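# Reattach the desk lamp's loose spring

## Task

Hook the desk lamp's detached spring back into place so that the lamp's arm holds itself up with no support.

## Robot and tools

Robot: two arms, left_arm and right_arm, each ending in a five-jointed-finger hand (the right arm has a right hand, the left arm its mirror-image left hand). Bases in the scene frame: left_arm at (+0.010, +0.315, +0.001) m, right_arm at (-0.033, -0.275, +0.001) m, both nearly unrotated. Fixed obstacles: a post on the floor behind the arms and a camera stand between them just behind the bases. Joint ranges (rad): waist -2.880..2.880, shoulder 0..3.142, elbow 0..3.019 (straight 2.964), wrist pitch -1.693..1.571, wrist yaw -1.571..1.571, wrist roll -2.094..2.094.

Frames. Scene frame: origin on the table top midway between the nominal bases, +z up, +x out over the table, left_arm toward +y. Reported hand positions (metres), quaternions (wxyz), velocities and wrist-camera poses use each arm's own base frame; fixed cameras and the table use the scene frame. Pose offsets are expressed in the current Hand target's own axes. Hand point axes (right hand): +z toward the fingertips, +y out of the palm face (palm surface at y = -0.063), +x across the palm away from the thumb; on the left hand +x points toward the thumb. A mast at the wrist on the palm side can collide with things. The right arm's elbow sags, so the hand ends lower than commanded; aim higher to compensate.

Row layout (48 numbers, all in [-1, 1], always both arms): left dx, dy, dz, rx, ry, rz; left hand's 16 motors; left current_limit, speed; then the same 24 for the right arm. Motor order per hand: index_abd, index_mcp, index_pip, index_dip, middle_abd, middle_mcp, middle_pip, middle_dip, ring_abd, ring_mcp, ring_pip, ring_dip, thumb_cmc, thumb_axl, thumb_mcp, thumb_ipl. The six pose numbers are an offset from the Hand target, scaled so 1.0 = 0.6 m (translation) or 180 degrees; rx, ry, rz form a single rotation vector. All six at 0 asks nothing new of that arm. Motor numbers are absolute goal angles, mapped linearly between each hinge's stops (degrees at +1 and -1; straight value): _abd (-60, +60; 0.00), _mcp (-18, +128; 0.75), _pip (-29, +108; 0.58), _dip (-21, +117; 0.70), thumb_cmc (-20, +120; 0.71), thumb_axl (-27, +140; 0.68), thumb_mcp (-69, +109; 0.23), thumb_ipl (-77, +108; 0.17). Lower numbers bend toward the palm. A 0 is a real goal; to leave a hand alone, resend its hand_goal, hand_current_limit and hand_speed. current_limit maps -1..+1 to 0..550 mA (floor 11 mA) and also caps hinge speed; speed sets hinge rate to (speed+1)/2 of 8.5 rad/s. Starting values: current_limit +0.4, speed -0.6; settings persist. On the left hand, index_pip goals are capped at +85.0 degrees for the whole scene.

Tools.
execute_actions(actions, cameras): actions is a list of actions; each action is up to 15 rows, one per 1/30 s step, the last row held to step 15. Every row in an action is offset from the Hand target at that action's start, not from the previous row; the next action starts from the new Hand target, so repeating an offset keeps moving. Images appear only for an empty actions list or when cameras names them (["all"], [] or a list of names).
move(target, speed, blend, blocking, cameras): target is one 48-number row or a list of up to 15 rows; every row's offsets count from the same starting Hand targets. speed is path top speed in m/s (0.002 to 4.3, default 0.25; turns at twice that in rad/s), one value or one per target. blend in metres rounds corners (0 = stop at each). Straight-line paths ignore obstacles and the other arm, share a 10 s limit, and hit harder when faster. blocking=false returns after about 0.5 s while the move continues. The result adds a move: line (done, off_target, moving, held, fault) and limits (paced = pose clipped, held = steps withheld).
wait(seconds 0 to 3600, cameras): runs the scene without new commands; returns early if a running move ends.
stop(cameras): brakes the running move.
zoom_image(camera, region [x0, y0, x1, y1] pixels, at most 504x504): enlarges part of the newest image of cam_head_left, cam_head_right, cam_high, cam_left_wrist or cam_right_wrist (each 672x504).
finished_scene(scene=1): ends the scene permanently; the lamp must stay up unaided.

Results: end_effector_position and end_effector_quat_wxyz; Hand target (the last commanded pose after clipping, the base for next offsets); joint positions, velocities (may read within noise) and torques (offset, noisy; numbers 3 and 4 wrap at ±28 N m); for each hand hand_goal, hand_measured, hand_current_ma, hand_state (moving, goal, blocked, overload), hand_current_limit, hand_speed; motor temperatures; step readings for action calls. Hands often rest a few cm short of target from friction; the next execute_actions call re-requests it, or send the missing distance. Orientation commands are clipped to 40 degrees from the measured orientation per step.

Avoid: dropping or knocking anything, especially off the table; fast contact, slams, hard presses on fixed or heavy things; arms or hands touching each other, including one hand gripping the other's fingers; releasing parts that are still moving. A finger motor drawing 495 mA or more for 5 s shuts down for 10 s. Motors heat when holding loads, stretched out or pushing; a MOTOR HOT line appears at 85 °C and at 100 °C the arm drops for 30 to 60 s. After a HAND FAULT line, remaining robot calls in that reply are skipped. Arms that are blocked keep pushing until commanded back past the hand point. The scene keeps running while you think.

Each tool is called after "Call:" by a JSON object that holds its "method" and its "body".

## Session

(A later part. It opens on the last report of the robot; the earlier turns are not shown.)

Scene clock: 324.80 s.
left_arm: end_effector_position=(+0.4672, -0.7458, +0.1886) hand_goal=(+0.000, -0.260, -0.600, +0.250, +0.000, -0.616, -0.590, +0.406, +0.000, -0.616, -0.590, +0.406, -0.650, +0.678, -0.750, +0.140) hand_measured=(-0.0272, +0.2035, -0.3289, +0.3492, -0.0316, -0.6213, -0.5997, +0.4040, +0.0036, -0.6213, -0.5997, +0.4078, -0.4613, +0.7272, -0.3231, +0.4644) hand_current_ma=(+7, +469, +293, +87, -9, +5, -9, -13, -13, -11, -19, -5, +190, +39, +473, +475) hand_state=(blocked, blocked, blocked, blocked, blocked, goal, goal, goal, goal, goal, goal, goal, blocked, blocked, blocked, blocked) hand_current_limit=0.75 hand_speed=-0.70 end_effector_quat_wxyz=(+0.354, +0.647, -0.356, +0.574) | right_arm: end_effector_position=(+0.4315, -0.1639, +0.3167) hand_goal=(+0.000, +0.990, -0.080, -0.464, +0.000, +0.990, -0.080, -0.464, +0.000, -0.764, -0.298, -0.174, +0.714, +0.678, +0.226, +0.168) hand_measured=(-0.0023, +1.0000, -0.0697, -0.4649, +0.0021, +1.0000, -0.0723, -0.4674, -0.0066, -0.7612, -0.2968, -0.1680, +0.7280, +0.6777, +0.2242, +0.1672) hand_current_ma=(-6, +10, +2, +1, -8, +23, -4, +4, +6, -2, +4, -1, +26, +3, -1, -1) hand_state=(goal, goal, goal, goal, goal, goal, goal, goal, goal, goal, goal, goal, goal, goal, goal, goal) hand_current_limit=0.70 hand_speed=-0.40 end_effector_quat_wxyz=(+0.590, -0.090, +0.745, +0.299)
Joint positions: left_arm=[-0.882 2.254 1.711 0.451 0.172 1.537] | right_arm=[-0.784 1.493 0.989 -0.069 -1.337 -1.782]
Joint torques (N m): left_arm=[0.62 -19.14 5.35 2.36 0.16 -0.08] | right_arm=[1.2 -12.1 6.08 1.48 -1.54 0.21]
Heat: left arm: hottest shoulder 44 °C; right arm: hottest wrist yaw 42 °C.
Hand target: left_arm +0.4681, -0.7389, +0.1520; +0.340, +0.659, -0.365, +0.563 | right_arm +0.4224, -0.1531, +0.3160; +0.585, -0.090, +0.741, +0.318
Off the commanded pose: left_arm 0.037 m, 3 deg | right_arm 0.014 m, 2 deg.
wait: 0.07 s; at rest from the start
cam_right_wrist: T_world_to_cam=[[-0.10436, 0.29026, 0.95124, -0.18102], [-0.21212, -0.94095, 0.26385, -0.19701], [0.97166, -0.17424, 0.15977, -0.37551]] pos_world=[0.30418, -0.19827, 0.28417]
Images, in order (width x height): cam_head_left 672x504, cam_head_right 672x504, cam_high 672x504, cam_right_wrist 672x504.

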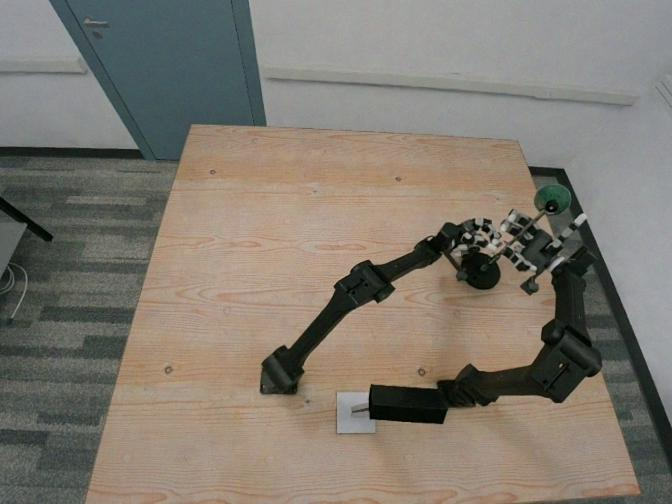

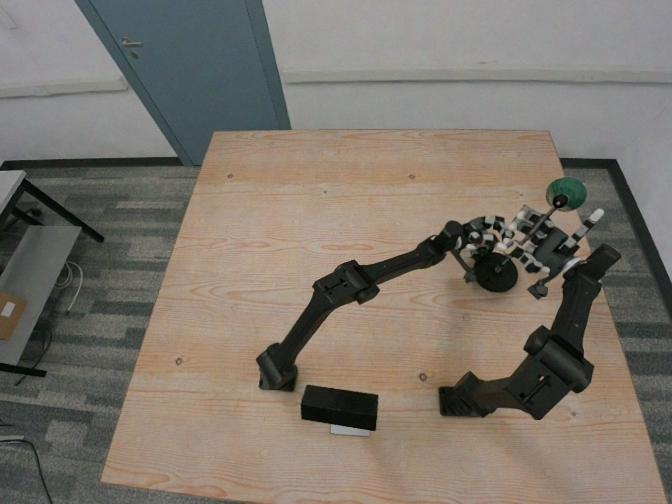

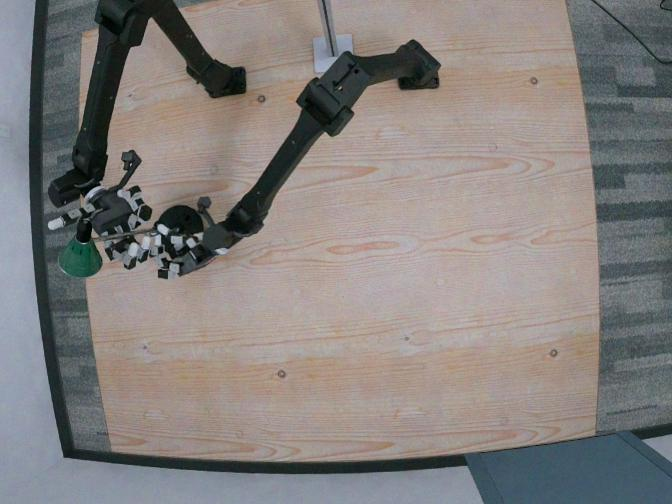

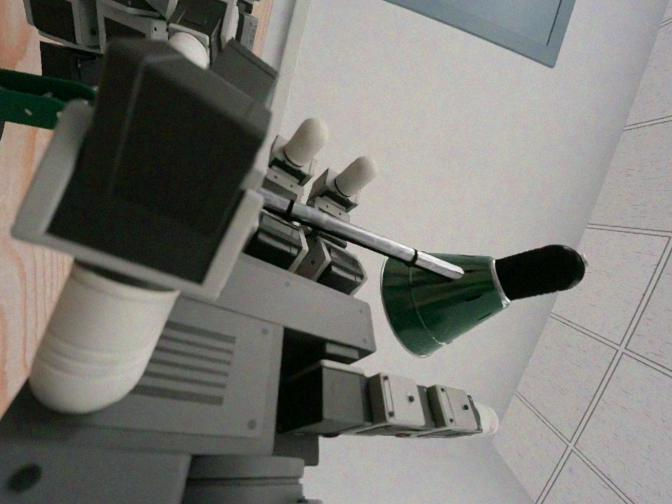

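Call:
{"method": "move", "body": {"target": [-0.03, 0, 0, 0, 0, 0, 0.0, -0.26, -0.60, 0.25, 0, -0.616, -0.591, 0.406, 0, -0.616, -0.591, 0.406, -0.75, 0.678, -0.75, 0.14, 0.75, -0.7, 0, 0, 0, 0, 0, 0, 0, 0.99, -0.08, -0.464, 0, 0.99, -0.08, -0.464, 0, -0.765, -0.299, -0.174, 0.714, 0.678, 0.226, 0.168, 0.7, -0.4], "speed": 0.03, "cameras": ["cam_left_wrist", "cam_high", "cam_head_right"]}}

Call:
{"method": "zoom_image", "body": {"camera": "cam_left_wrist", "region": [60, 60, 260, 210]}}

Call:
{"method": "zoom_image", "body": {"camera": "cam_head_right", "region": [480, 220, 540, 280]}}

Call:
{"method": "zoom_image", "body": {"camera": "cam_high", "region": [130, 215, 190, 265]}}

Scene clock: 327.63 s.
left_arm: end_effector_position=(+0.4653, -0.7432, +0.1891) hand_goal=(+0.000, -0.260, -0.600, +0.250, +0.000, -0.616, -0.590, +0.406, +0.000, -0.616, -0.590, +0.406, -0.750, +0.678, -0.750, +0.140) hand_measured=(-0.0272, +0.2325, -0.3289, +0.3505, -0.0316, -0.6201, -0.5997, +0.4040, +0.0036, -0.6213, -0.5997, +0.4066, -0.4788, +0.7473, -0.3241, +0.4216) hand_current_ma=(-2, +467, +280, +91, -14, -4, -20, -17, -7, -3, -9, -6, +297, +64, +475, +442) hand_state=(blocked, blocked, blocked, blocked, blocked, goal, goal, goal, goal, goal, goal, goal, blocked, blocked, blocked, blocked) hand_current_limit=0.75 hand_speed=-0.70 end_effector_quat_wxyz=(+0.358, +0.640, -0.352, +0.581) | right_arm: end_effector_position=(+0.4314, -0.1638, +0.3168) hand_goal=(+0.000, +0.990, -0.080, -0.464, +0.000, +0.990, -0.080, -0.464, +0.000, -0.764, -0.298, -0.174, +0.714, +0.678, +0.226, +0.168) hand_measured=(-0.0037, +0.9995, -0.0697, -0.4662, +0.0021, +1.0000, -0.0723, -0.4662, -0.0066, -0.7612, -0.2956, -0.1680, +0.7280, +0.6777, +0.2242, +0.1681) hand_current_ma=(+0, +1, +13, +0, -9, +17, +3, +7, +2, -2, +4, +7, +26, +10, +3, +1) hand_state=(goal, goal, goal, goal, goal, goal, goal, goal, goal, goal, goal, goal, goal, goal, goal, goal) hand_current_limit=0.70 hand_speed=-0.40 end_effector_quat_wxyz=(+0.590, -0.090, +0.745, +0.299)
Joint positions: left_arm=[-0.882 2.254 1.696 0.49 0.172 1.533] | right_arm=[-0.784 1.493 0.989 -0.069 -1.338 -1.782]
Joint torques (N m): left_arm=[0.56 -17.67 4.94 2.22 0.18 -0.04] | right_arm=[1.2 -12.1 6.09 1.47 -1.52 0.21]
Heat: left arm: hottest shoulder 44 °C; right arm: hottest wrist yaw 42 °C.
Hand target: left_arm +0.4663, -0.7372, +0.1343; +0.340, +0.659, -0.365, +0.563 | right_arm +0.4224, -0.1532, +0.3160; +0.585, -0.090, +0.741, +0.318
Off the commanded pose: left_arm 0.055 m, 4 deg | right_arm 0.014 m, 2 deg.
move: off_target (left_arm)
cam_left_wrist: T_world_to_cam=[[0.47108, 0.32347, -0.82064, 0.14365], [0.18409, 0.8738, 0.45009, 0.43752], [0.86267, -0.3631, 0.35208, -0.60838]] pos_world=[0.37662, -0.64967, 0.13517]
Images, in order (width x height): cam_head_right 672x504, cam_high 672x504, cam_left_wrist 672x504.

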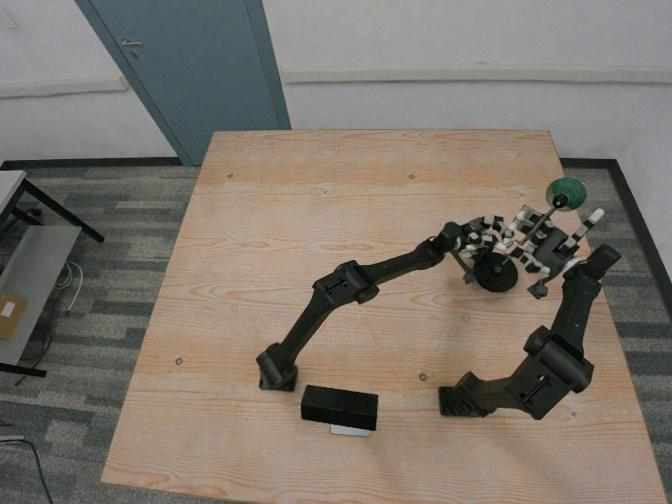

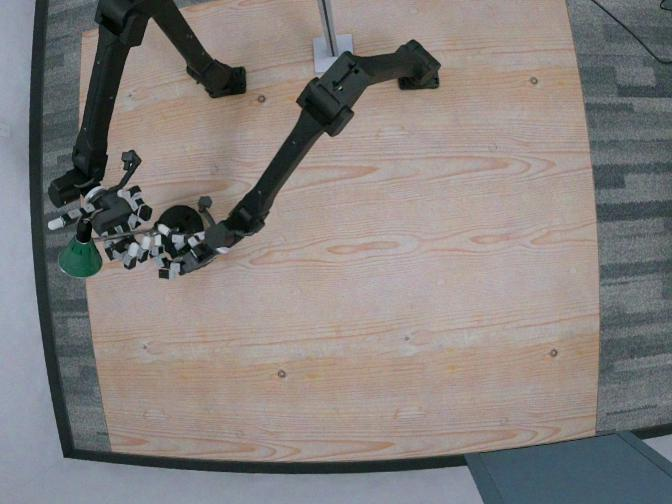

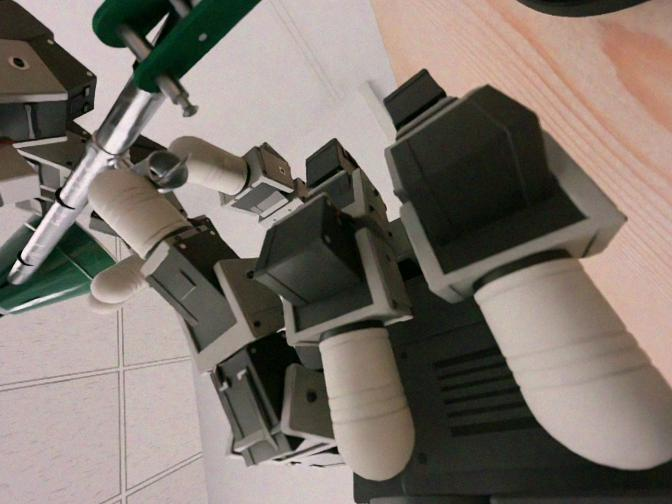

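Scaled by 2.520 from the camera's image (finer frame: 960x720).

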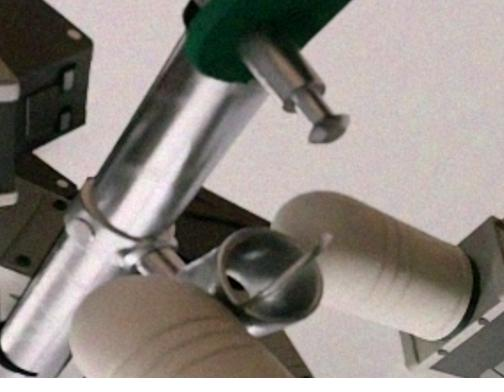

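Scaled by 8.400 from the camera's image (finer frame: 960x720).

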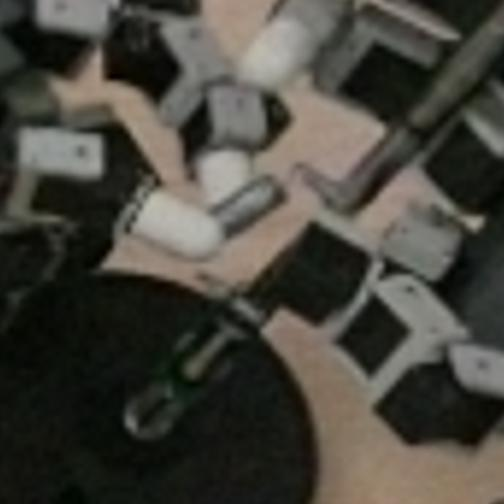

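Scaled by 8.400 from the camera's image (finer frame: 960x720).

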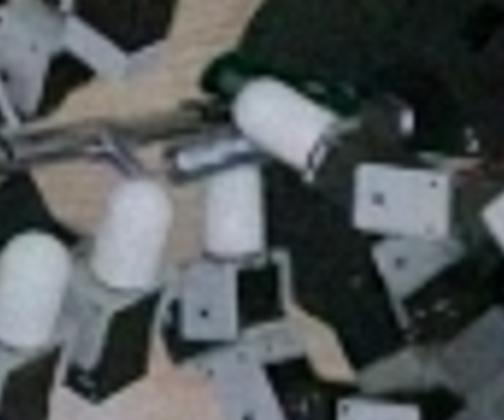

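Call:
{"method": "zoom_image", "body": {"camera": "cam_head_right", "region": [430, 190, 570, 310]}}

Call:
{"method": "zoom_image", "body": {"camera": "cam_high", "region": [120, 190, 270, 300]}}

Scaled by 3.600 from the camera's image (finer frame: 960x720).

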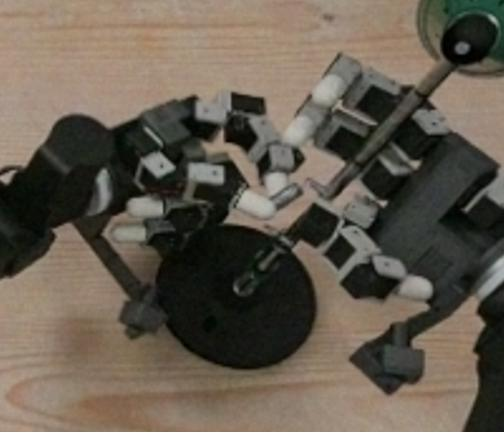

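Scaled by 3.360 from the camera's image (finer frame: 960x720).

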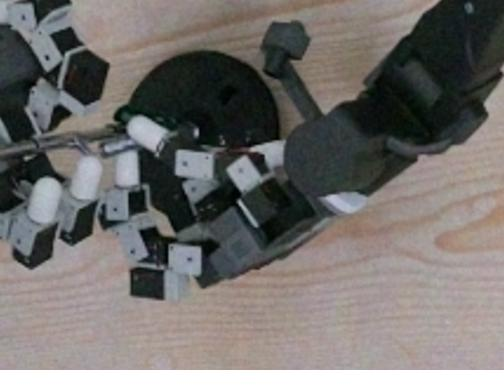

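Call:
{"method": "move", "body": {"target": [0.0725, 0.0152, 0.0335, 0, 0, 0, 0.0, -0.26, -0.60, 0.25, 0, -0.616, -0.591, 0.406, 0, -0.616, -0.591, 0.406, -0.56, 0.678, -0.75, 0.14, 0.75, -0.7, 0, 0, 0, 0, 0, 0, 0, 0.99, -0.08, -0.464, 0, 0.99, -0.08, -0.464, 0, -0.765, -0.299, -0.174, 0.714, 0.678, 0.226, 0.168, 0.7, -0.4], "speed": 0.04, "cameras": ["cam_left_wrist"]}}

Call:
{"method": "zoom_image", "body": {"camera": "cam_left_wrist", "region": [60, 60, 260, 210]}}

Scene clock: 336.67 s.
left_arm: end_effector_position=(+0.4692, -0.7511, +0.1785) hand_goal=(+0.000, -0.260, -0.600, +0.250, +0.000, -0.616, -0.590, +0.406, +0.000, -0.616, -0.590, +0.406, -0.560, +0.678, -0.750, +0.140) hand_measured=(-0.0272, +0.2301, -0.3315, +0.3480, -0.0316, -0.6213, -0.5997, +0.4040, +0.0021, -0.6213, -0.5997, +0.4078, -0.4324, +0.7483, -0.3231, +0.3987) hand_current_ma=(-3, +470, +277, +80, -12, -5, -14, -15, -18, -11, -10, -8, +111, +65, +472, +396) hand_state=(blocked, blocked, blocked, blocked, blocked, goal, goal, goal, goal, goal, goal, goal, blocked, blocked, blocked, blocked) hand_current_limit=0.75 hand_speed=-0.70 end_effector_quat_wxyz=(+0.346, +0.664, -0.358, +0.558) | right_arm: end_effector_position=(+0.4316, -0.1640, +0.3166) hand_goal=(+0.000, +0.990, -0.080, -0.464, +0.000, +0.990, -0.080, -0.464, +0.000, -0.764, -0.298, -0.174, +0.714, +0.678, +0.226, +0.168) hand_measured=(-0.0023, +1.0000, -0.0684, -0.4662, +0.0021, +1.0000, -0.0723, -0.4662, -0.0052, -0.7600, -0.2956, -0.1680, +0.7280, +0.6767, +0.2242, +0.1681) hand_current_ma=(+5, +15, +6, -2, -3, +26, +0, +17, -4, -7, +15, +3, +26, +13, -4, -4) hand_state=(goal, goal, goal, goal, goal, goal, goal, goal, goal, goal, goal, goal, goal, goal, goal, goal) hand_current_limit=0.70 hand_speed=-0.40 end_effector_quat_wxyz=(+0.590, -0.089, +0.745, +0.299)
Joint positions: left_arm=[-0.886 2.263 1.733 0.39 0.161 1.533] | right_arm=[-0.784 1.493 0.989 -0.069 -1.336 -1.782]
Joint torques (N m): left_arm=[-0.5 -18.67 11.03 1.39 -0.04 -0.04] | right_arm=[1.14 -12.04 6.08 1.48 -1.58 0.21]
Heat: left arm: hottest shoulder 43 °C; right arm: hottest wrist yaw 42 °C.
Hand target: left_arm +0.4727, -0.7633, +0.1748; +0.340, +0.659, -0.365, +0.563 | right_arm +0.4224, -0.1532, +0.3160; +0.585, -0.090, +0.741, +0.318
Off the commanded pose: left_arm 0.013 m, 1 deg | right_arm 0.014 m, 2 deg.
move: off_target (left_arm)
cam_left_wrist: T_world_to_cam=[[0.43232, 0.37232, -0.82127, 0.19064], [0.19983, 0.84858, 0.48989, 0.41508], [0.8793, -0.3759, 0.29246, -0.61758]] pos_world=[0.37768, -0.65535, 0.13384]

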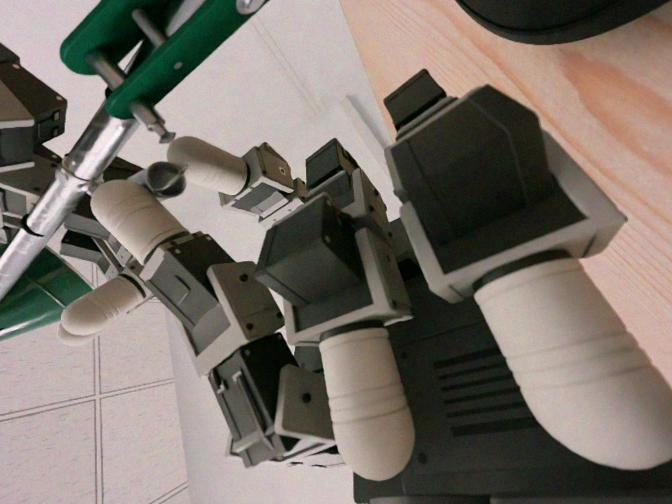

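Scaled by 2.520 from the camera's image (finer frame: 960x720).

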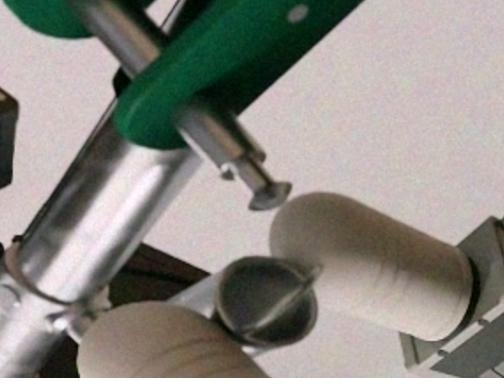

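Call:
{"method": "move", "body": {"target": [0, 0, 0, 0, 0, 0, 0.0, -0.26, -0.60, 0.25, 0, -0.616, -0.591, 0.406, 0, -0.616, -0.591, 0.406, -0.90, 0.60, -0.75, 0.14, 0.75, -0.7, 0, 0, 0, 0, 0, 0, 0, 0.99, -0.08, -0.464, 0, 0.99, -0.08, -0.464, 0, -0.765, -0.299, -0.174, 0.714, 0.678, 0.226, 0.168, 0.7, -0.4], "speed": 0.04, "cameras": ["cam_left_wrist", "cam_high"]}}

Call:
{"method": "zoom_image", "body": {"camera": "cam_left_wrist", "region": [60, 60, 260, 210]}}

Call:
{"method": "zoom_image", "body": {"camera": "cam_high", "region": [130, 215, 190, 265]}}

Scene clock: 337.90 s.
left_arm: end_effector_position=(+0.4702, -0.7519, +0.1815) hand_goal=(+0.000, -0.260, -0.600, +0.250, +0.000, -0.616, -0.590, +0.406, +0.000, -0.616, -0.590, +0.406, -0.900, +0.600, -0.750, +0.140) hand_measured=(-0.0594, +0.2385, -0.3289, +0.3492, -0.0316, -0.6213, -0.5984, +0.4040, +0.0036, -0.6225, -0.5997, +0.4078, -0.4788, +0.7367, -0.3211, +0.3996) hand_current_ma=(-11, +485, +294, +85, -8, +24, -19, -6, +2, -15, -13, -9, +479, +153, +462, +408) hand_state=(blocked, blocked, blocked, blocked, blocked, goal, goal, goal, goal, goal, goal, goal, blocked, blocked, blocked, blocked) hand_current_limit=0.75 hand_speed=-0.70 end_effector_quat_wxyz=(+0.346, +0.663, -0.357, +0.560) | right_arm: end_effector_position=(+0.4316, -0.1640, +0.3166) hand_goal=(+0.000, +0.990, -0.080, -0.464, +0.000, +0.990, -0.080, -0.464, +0.000, -0.764, -0.298, -0.174, +0.714, +0.678, +0.226, +0.168) hand_measured=(-0.0037, +0.9995, -0.0697, -0.4649, +0.0021, +1.0000, -0.0710, -0.4674, -0.0052, -0.7612, -0.2968, -0.1680, +0.7293, +0.6777, +0.2242, +0.1681) hand_current_ma=(+9, +16, +12, -3, -5, +15, +8, +4, +10, +1, +19, +17, -4, +23, -6, -6) hand_state=(goal, goal, goal, goal, goal, goal, goal, goal, goal, goal, goal, goal, goal, goal, goal, goal) hand_current_limit=0.70 hand_speed=-0.40 end_effector_quat_wxyz=(+0.590, -0.089, +0.745, +0.299)
Joint positions: left_arm=[-0.886 2.263 1.738 0.39 0.159 1.533] | right_arm=[-0.784 1.493 0.989 -0.069 -1.336 -1.782]
Joint torques (N m): left_arm=[-0.38 -18.73 10.61 1.43 0.01 -0.06] | right_arm=[1.14 -11.99 6.11 1.51 -1.58 0.21]
Heat: left arm: hottest shoulder 43 °C; right arm: hottest wrist yaw 42 °C.
Hand target: left_arm +0.4727, -0.7633, +0.1748; +0.340, +0.659, -0.365, +0.563 | right_arm +0.4224, -0.1532, +0.3160; +0.585, -0.090, +0.741, +0.318
Off the commanded pose: left_arm 0.013 m, 1 deg | right_arm 0.014 m, 2 deg.
move: done
cam_left_wrist: T_world_to_cam=[[0.43454, 0.36993, -0.82118, 0.19011], [0.19648, 0.85086, 0.48727, 0.41791], [0.87896, -0.37308, 0.29705, -0.61823]] pos_world=[0.37867, -0.65656, 0.13612]
Images, in order (width x height): cam_high 672x504, cam_left_wrist 672x504.

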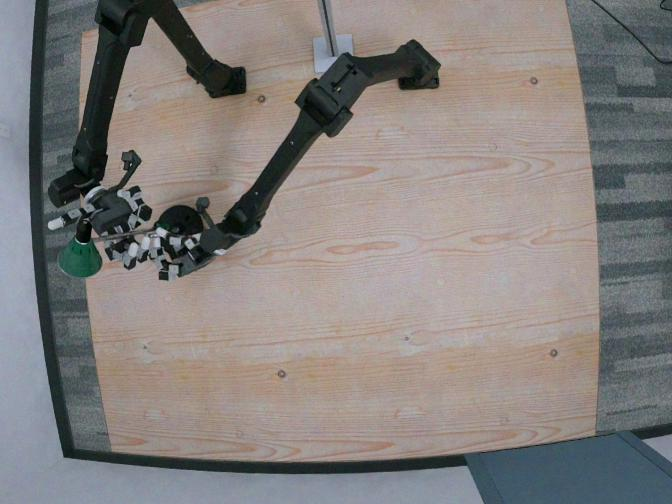

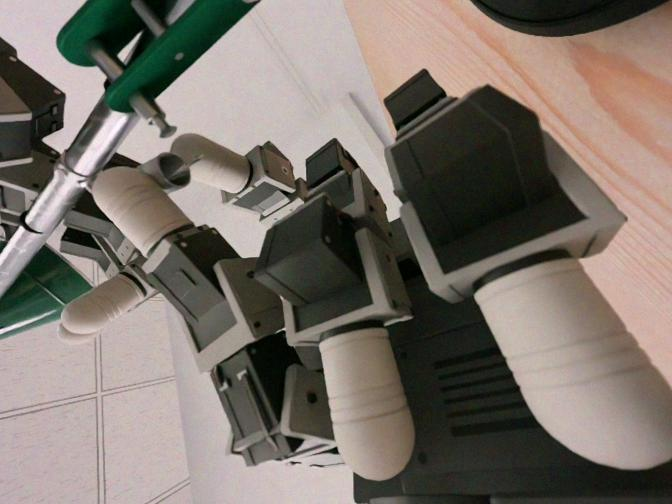

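Scaled by 2.520 from the camera's image (finer frame: 960x720).

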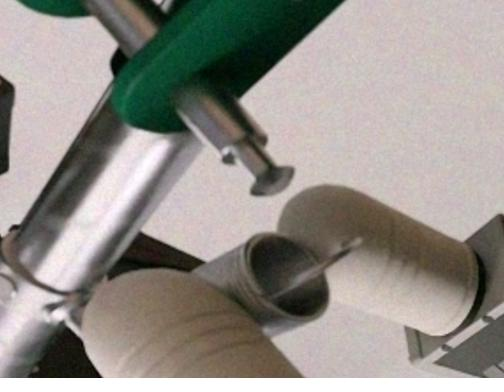

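Scaled by 8.400 from the camera's image (finer frame: 960x720).

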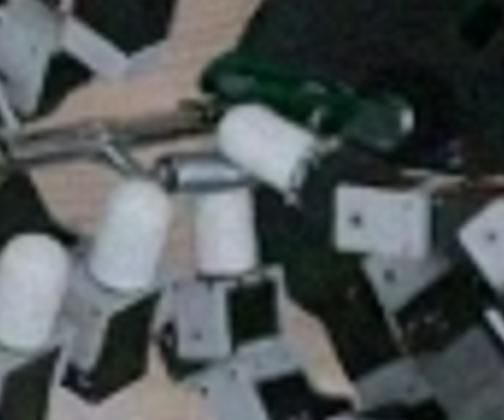

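Call:
{"method": "execute_actions", "body": {"actions": []}}

Call:
{"method": "zoom_image", "body": {"camera": "cam_left_wrist", "region": [60, 60, 260, 210]}}

Call:
{"method": "zoom_image", "body": {"camera": "cam_head_right", "region": [480, 220, 540, 280]}}

Call:
{"method": "zoom_image", "body": {"camera": "cam_high", "region": [130, 215, 190, 265]}}

Scene clock: 340.27 s.
left_arm: end_effector_position=(+0.4702, -0.7519, +0.1815) hand_goal=(+0.000, -0.260, -0.600, +0.250, +0.000, -0.616, -0.590, +0.406, +0.000, -0.616, -0.590, +0.406, -0.900, +0.600, -0.750, +0.140) hand_measured=(-0.0594, +0.2385, -0.3289, +0.3492, -0.0316, -0.6213, -0.5984, +0.4040, +0.0036, -0.6213, -0.5997, +0.4078, -0.4776, +0.7357, -0.3211, +0.3996) hand_current_ma=(-25, +477, +286, +96, -3, -1, -8, -11, -7, +13, -4, +5, +476, +150, +471, +390) hand_state=(blocked, blocked, blocked, blocked, blocked, goal, goal, goal, goal, goal, goal, goal, blocked, blocked, blocked, blocked) hand_current_limit=0.75 hand_speed=-0.70 end_effector_quat_wxyz=(+0.346, +0.663, -0.357, +0.560) | right_arm: end_effector_position=(+0.4316, -0.1640, +0.3166) hand_goal=(+0.000, +0.990, -0.080, -0.464, +0.000, +0.990, -0.080, -0.464, +0.000, -0.764, -0.298, -0.174, +0.714, +0.678, +0.226, +0.168) hand_measured=(-0.0023, +0.9995, -0.0684, -0.4649, +0.0036, +1.0000, -0.0710, -0.4662, -0.0052, -0.7612, -0.2968, -0.1680, +0.7280, +0.6777, +0.2242, +0.1681) hand_current_ma=(+7, +15, +12, -6, -5, +10, +6, +10, -7, -10, +15, +0, +10, -2, -6, -12) hand_state=(goal, goal, goal, goal, goal, goal, goal, goal, goal, goal, goal, goal, goal, goal, goal, goal) hand_current_limit=0.70 hand_speed=-0.40 end_effector_quat_wxyz=(+0.590, -0.089, +0.745, +0.299)
Joint positions: left_arm=[-0.886 2.263 1.738 0.39 0.159 1.533] | right_arm=[-0.784 1.493 0.989 -0.069 -1.336 -1.782]
Joint velocities: within noise
Joint torques (N m): left_arm=[-0.38 -18.61 10.62 1.44 0.02 -0.04] | right_arm=[1.2 -12.16 6.06 1.48 -1.57 0.21]
Motor temperatures (°C): left_arm=[31 43 42 30 30 31] | right_arm=[31 34 35 32 42 33]
Heat: left arm: hottest shoulder 43 °C; right arm: hottest wrist yaw 42 °C.
Hand target: left_arm +0.4727, -0.7633, +0.1748; +0.340, +0.659, -0.365, +0.563 | right_arm +0.4224, -0.1532, +0.3160; +0.585, -0.090, +0.741, +0.318
Off the commanded pose: left_arm 0.013 m, 1 deg | right_arm 0.014 m, 2 deg.
camera_calibration:
cam_left_wrist: T_world_to_cam=[[0.43454, 0.36993, -0.82118, 0.19011], [0.19648, 0.85086, 0.48727, 0.41791], [0.87896, -0.37308, 0.29705, -0.61823]] pos_world=[0.37867, -0.65656, 0.13612]
cam_right_wrist: T_world_to_cam=[[-0.10362, 0.29079, 0.95116, -0.18111], [-0.21284, -0.94064, 0.26438, -0.19686], [0.97158, -0.17504, 0.15936, -0.37563]] pos_world=[0.30429, -0.19827, 0.28417]

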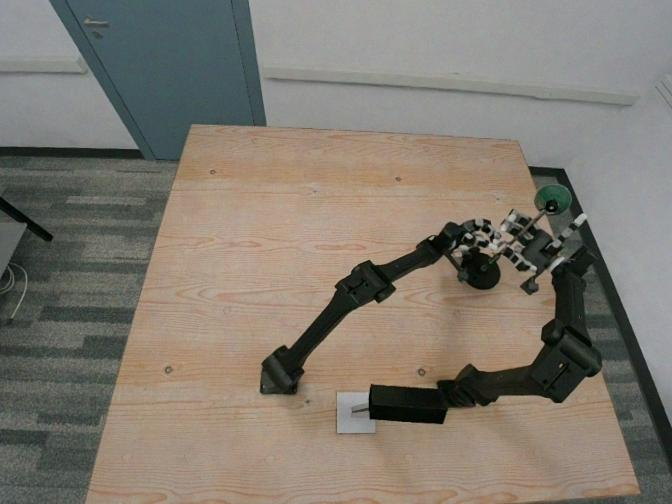

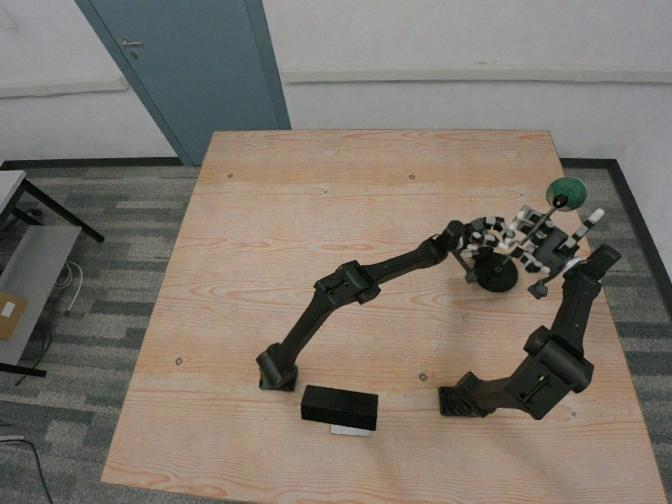

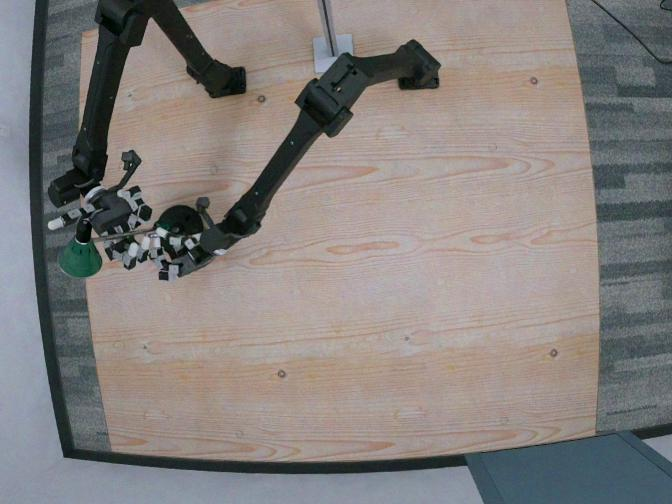

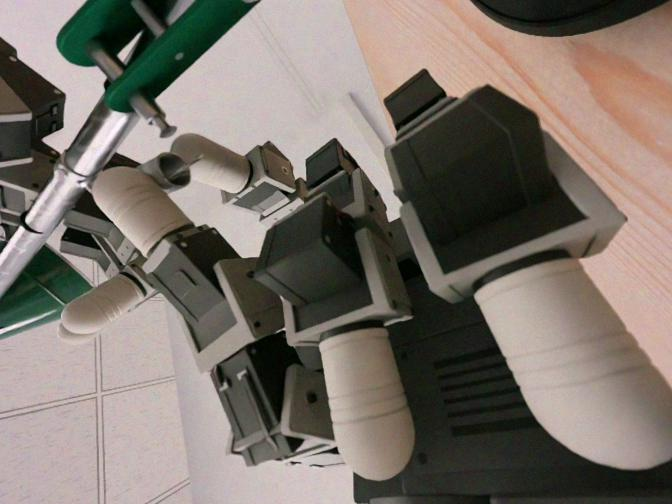

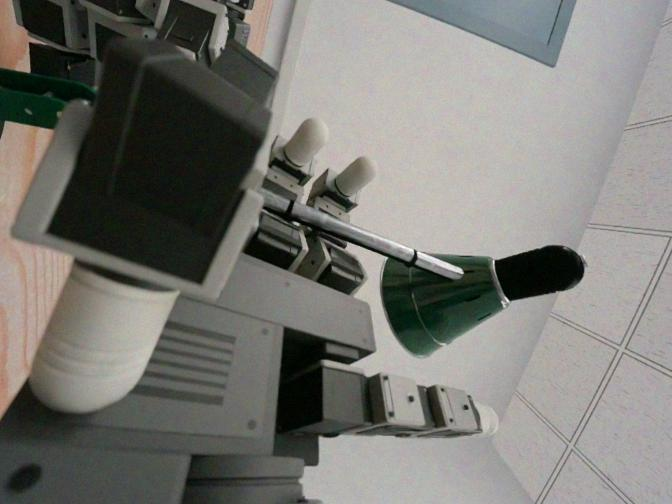

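Scaled by 2.520 from the camera's image (finer frame: 960x720).

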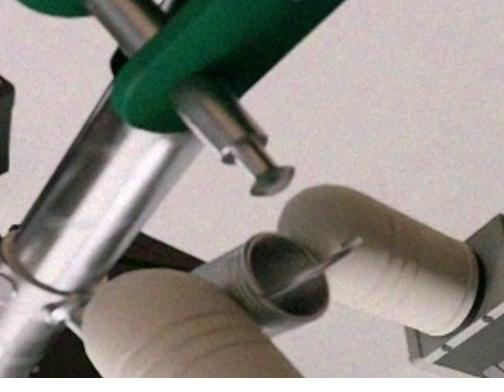

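Scaled by 8.400 from the camera's image (finer frame: 960x720).

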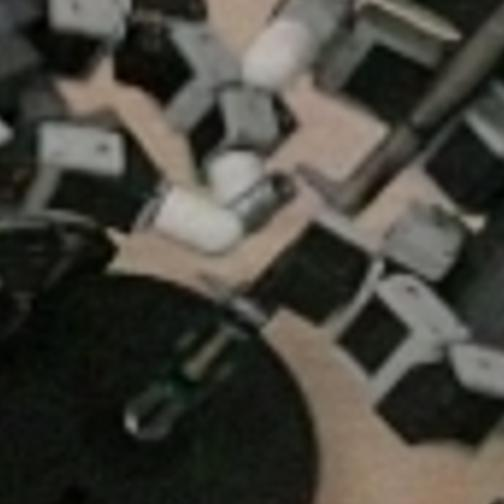

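Scaled by 8.400 from the camera's image (finer frame: 960x720).

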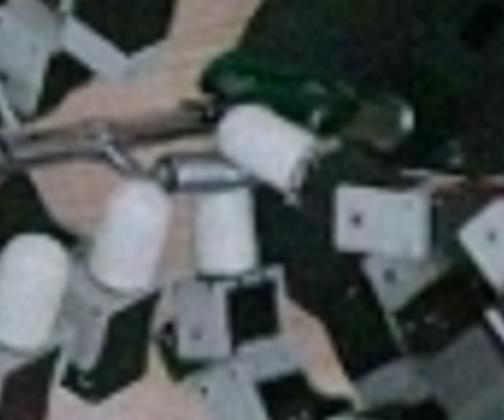

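Call:
{"method": "zoom_image", "body": {"camera": "cam_left_wrist", "region": [130, 110, 230, 200]}}

Scaled by 5.040 from the camera's image (finer frame: 960x720).

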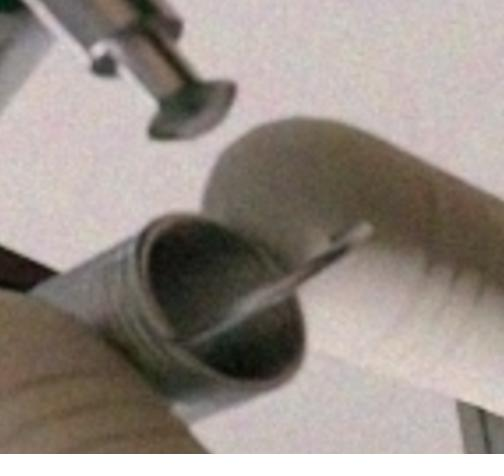

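Call:
{"method": "zoom_image", "body": {"camera": "cam_high", "region": [142, 220, 182, 250]}}

Call:
{"method": "zoom_image", "body": {"camera": "cam_head_right", "region": [495, 230, 535, 270]}}

Call:
{"method": "zoom_image", "body": {"camera": "cam_head_left", "region": [470, 225, 510, 265]}}

Scaled by 12.600 from the camera's image (finer frame: 960x720).

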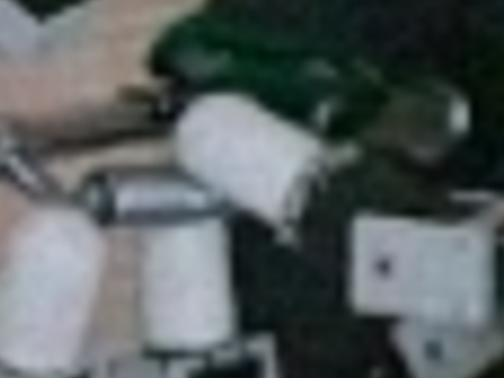

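Scaled by 12.600 from the camera's image (finer frame: 960x720).

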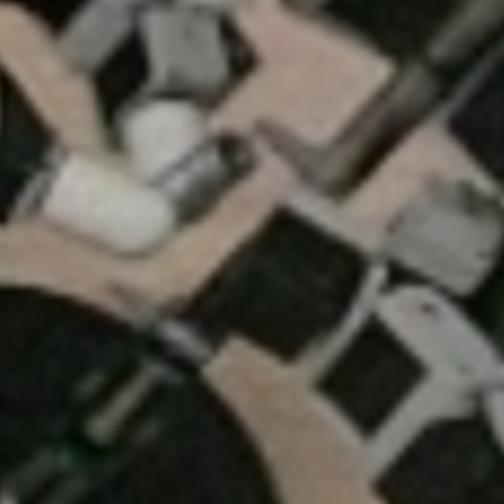

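Scaled by 12.600 from the camera's image (finer frame: 960x720).

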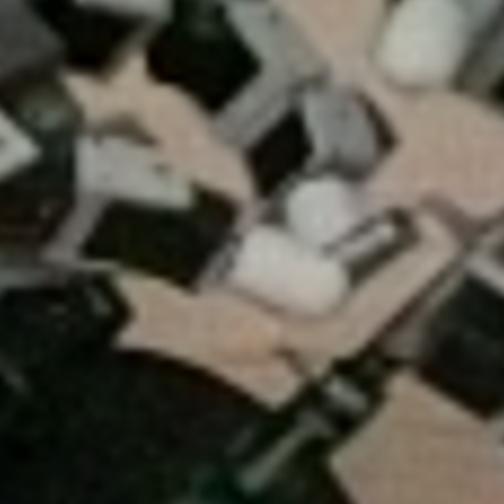

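Call:
{"method": "move", "body": {"target": [0, 0.0097, 0.0026, 0,0,0, 0,-0.26,-0.60,0.25, 0,-0.616,-0.59,0.406, 0,-0.616,-0.59,0.406, -0.90,0.60,-0.75,0.14, 0.75,-0.7, 0,0,0,0,0,0, 0,0.99,-0.08,-0.464, 0,0.99,-0.08,-0.464, 0,-0.764,-0.298,-0.174, 0.714,0.678,0.226,0.168, 0.7,-0.4], "speed": 0.02, "cameras": ["cam_left_wrist"]}}

Call:
{"method": "zoom_image", "body": {"camera": "cam_left_wrist", "region": [130, 110, 230, 200]}}

Scene clock: 355.80 s.
left_arm: end_effector_position=(+0.4674, -0.7545, +0.1814) hand_goal=(+0.000, -0.260, -0.600, +0.250, +0.000, -0.616, -0.590, +0.406, +0.000, -0.616, -0.590, +0.406, -0.900, +0.600, -0.750, +0.140) hand_measured=(-0.0594, +0.2385, -0.3289, +0.3492, -0.0316, -0.6201, -0.5984, +0.4040, +0.0021, -0.6213, -0.5997, +0.4078, -0.4788, +0.7357, -0.3211, +0.3996) hand_current_ma=(-17, +465, +292, +91, -3, +2, -4, -10, +5, +1, -22, +1, +473, +161, +474, +387) hand_state=(blocked, blocked, blocked, blocked, blocked, goal, goal, goal, goal, goal, goal, goal, blocked, blocked, blocked, blocked) hand_current_limit=0.75 hand_speed=-0.70 end_effector_quat_wxyz=(+0.345, +0.663, -0.356, +0.561) | right_arm: end_effector_position=(+0.4316, -0.1640, +0.3166) hand_goal=(+0.000, +0.990, -0.080, -0.464, +0.000, +0.990, -0.080, -0.464, +0.000, -0.764, -0.298, -0.174, +0.714, +0.678, +0.226, +0.168) hand_measured=(-0.0037, +0.9995, -0.0697, -0.4662, +0.0021, +1.0000, -0.0723, -0.4674, -0.0052, -0.7612, -0.2956, -0.1668, +0.7293, +0.6777, +0.2242, +0.1672) hand_current_ma=(+6, +16, +12, +3, +4, +11, -5, -7, +3, +6, +18, +11, +22, -3, -2, -13) hand_state=(goal, goal, goal, goal, goal, goal, goal, goal, goal, goal, goal, goal, goal, goal, goal, goal) hand_current_limit=0.70 hand_speed=-0.40 end_effector_quat_wxyz=(+0.590, -0.089, +0.745, +0.299)
Joint positions: left_arm=[-0.892 2.263 1.738 0.39 0.152 1.533] | right_arm=[-0.784 1.493 0.989 -0.069 -1.336 -1.782]
Joint torques (N m): left_arm=[-0.56 -18.73 10.74 1.42 -0.01 -0.06] | right_arm=[1.2 -12.1 6.11 1.51 -1.57 0.2]
Heat: left arm: hottest shoulder 42 °C; right arm: hottest wrist yaw 43 °C.
Hand target: left_arm +0.4683, -0.7676, +0.1748; +0.340, +0.659, -0.365, +0.563 | right_arm +0.4224, -0.1532, +0.3160; +0.585, -0.090, +0.741, +0.318
Off the commanded pose: left_arm 0.015 m, 1 deg | right_arm 0.014 m, 2 deg.
move: off_target (left_arm)
cam_left_wrist: T_world_to_cam=[[0.43454, 0.37127, -0.82057, 0.19314], [0.19445, 0.85092, 0.48798, 0.42156], [0.87941, -0.3716, 0.29756, -0.61583]] pos_world=[0.37567, -0.65926, 0.13602]

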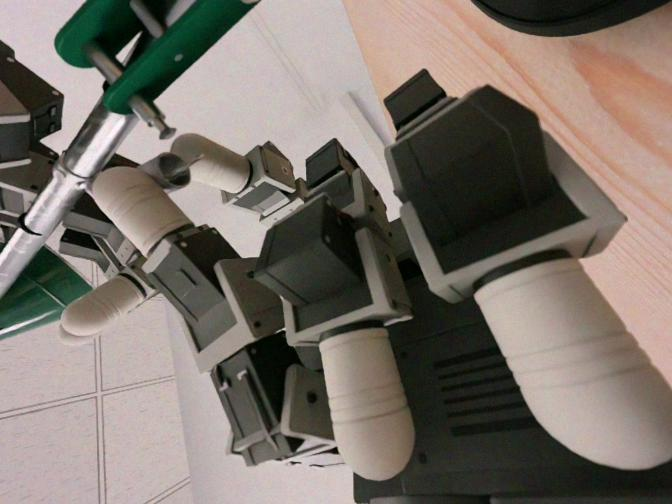

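Scaled by 5.040 from the camera's image (finer frame: 960x720).

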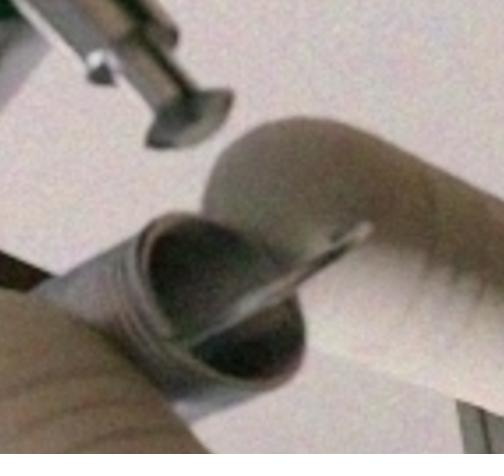

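Call:
{"method": "execute_actions", "body": {"actions": [], "cameras": ["cam_head_left", "cam_head_right", "cam_high"]}}

Call:
{"method": "zoom_image", "body": {"camera": "cam_high", "region": [142, 220, 182, 250]}}

Call:
{"method": "zoom_image", "body": {"camera": "cam_head_right", "region": [495, 230, 535, 270]}}

Call:
{"method": "zoom_image", "body": {"camera": "cam_head_right", "region": [460, 210, 600, 310]}}

Scene clock: 356.47 s.
left_arm: end_effector_position=(+0.4672, -0.7547, +0.1814) hand_goal=(+0.000, -0.260, -0.600, +0.250, +0.000, -0.616, -0.590, +0.406, +0.000, -0.616, -0.590, +0.406, -0.900, +0.600, -0.750, +0.140) hand_measured=(-0.0594, +0.2385, -0.3289, +0.3492, -0.0316, -0.6213, -0.5997, +0.4040, +0.0036, -0.6225, -0.5997, +0.4078, -0.4788, +0.7357, -0.3211, +0.3996) hand_current_ma=(-23, +482, +287, +90, +0, +7, -13, -6, +6, -1, -7, -4, +485, +152, +472, +405) hand_state=(blocked, blocked, blocked, blocked, blocked, goal, goal, goal, goal, goal, goal, goal, blocked, blocked, blocked, blocked) hand_current_limit=0.75 hand_speed=-0.70 end_effector_quat_wxyz=(+0.345, +0.663, -0.356, +0.561) | right_arm: end_effector_position=(+0.4316, -0.1640, +0.3166) hand_goal=(+0.000, +0.990, -0.080, -0.464, +0.000, +0.990, -0.080, -0.464, +0.000, -0.764, -0.298, -0.174, +0.714, +0.678, +0.226, +0.168) hand_measured=(-0.0037, +0.9995, -0.0684, -0.4649, +0.0021, +1.0000, -0.0723, -0.4674, -0.0066, -0.7612, -0.2968, -0.1680, +0.7280, +0.6777, +0.2242, +0.1681) hand_current_ma=(+12, +14, +20, -9, +18, +13, -3, +0, +8, -20, -5, +0, +16, +4, -15, -2) hand_state=(goal, goal, goal, goal, goal, goal, goal, goal, goal, goal, goal, goal, goal, goal, goal, goal) hand_current_limit=0.70 hand_speed=-0.40 end_effector_quat_wxyz=(+0.590, -0.089, +0.745, +0.299)
Joint positions: left_arm=[-0.893 2.263 1.738 0.39 0.151 1.533] | right_arm=[-0.784 1.493 0.989 -0.069 -1.336 -1.782]
Joint velocities: within noise
Joint torques (N m): left_arm=[-0.73 -18.49 10.77 1.42 0.02 -0.06] | right_arm=[1.14 -11.99 6.08 1.5 -1.57 0.21]
Motor temperatures (°C): left_arm=[31 42 41 30 30 31] | right_arm=[31 34 35 32 43 33]
Heat: left arm: hottest shoulder 42 °C; right arm: hottest wrist yaw 43 °C.
Hand target: left_arm +0.4684, -0.7675, +0.1748; +0.340, +0.659, -0.365, +0.563 | right_arm +0.4224, -0.1532, +0.3160; +0.585, -0.090, +0.741, +0.318
Off the commanded pose: left_arm 0.014 m, 1 deg | right_arm 0.014 m, 2 deg.
Images, in order (width x height): cam_head_left 672x504, cam_head_right 672x504, cam_high 672x504.

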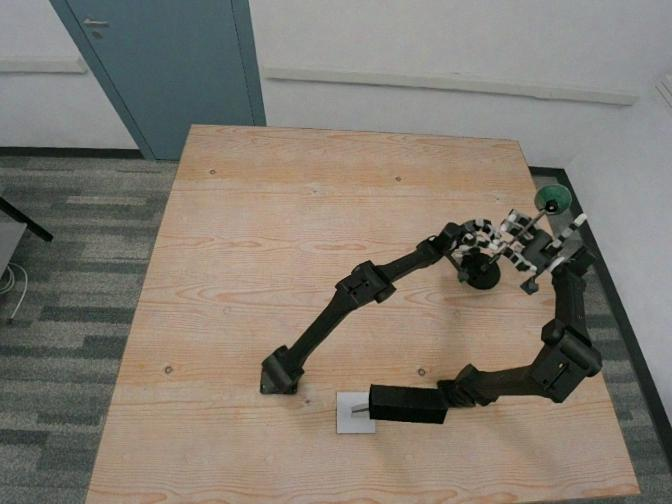

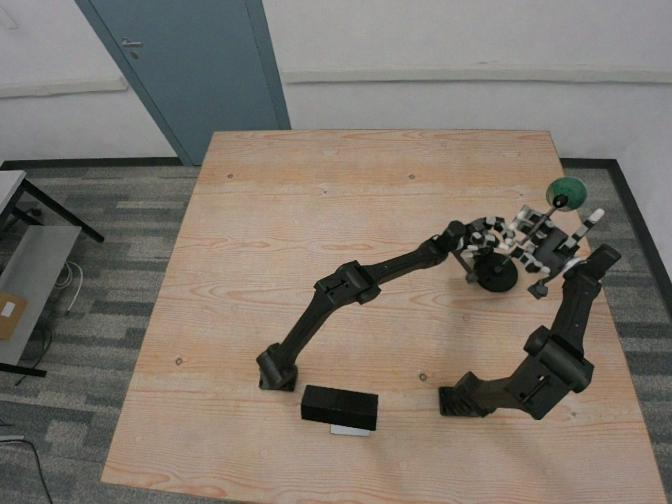

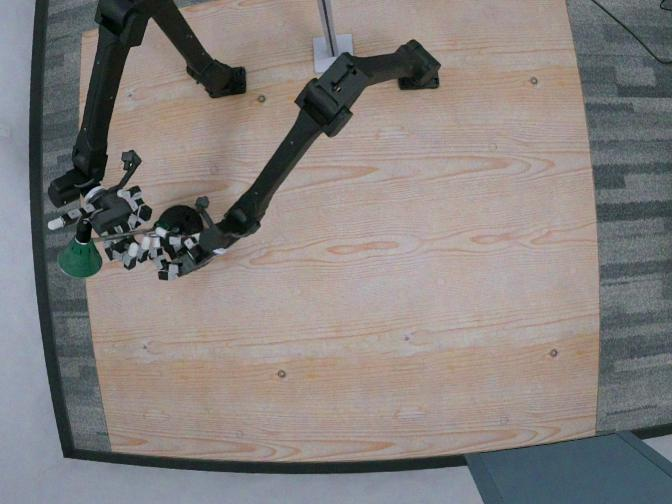

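Scaled by 12.600 from the camera's image (finer frame: 960x720).

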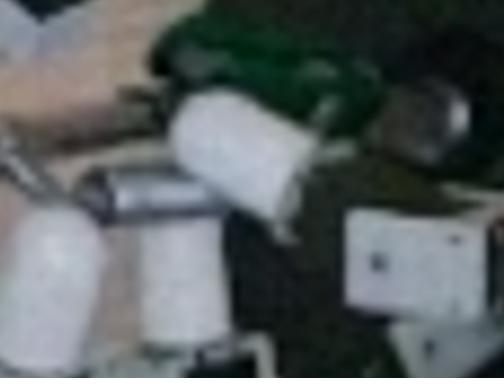

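Scaled by 12.600 from the camera's image (finer frame: 960x720).

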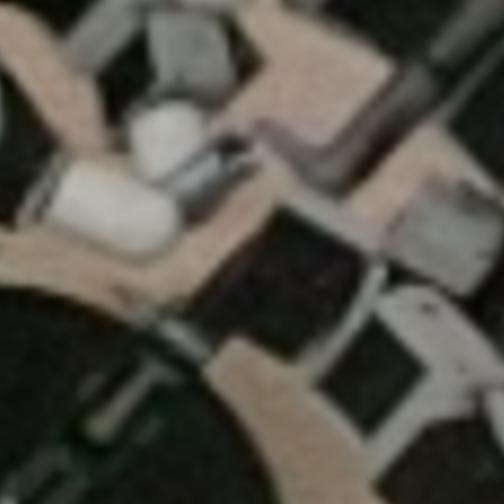

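Scaled by 3.600 from the camera's image (finer frame: 960x720).

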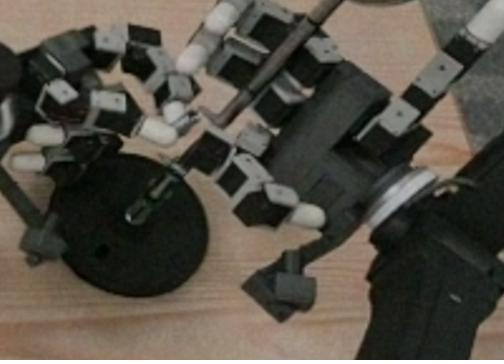

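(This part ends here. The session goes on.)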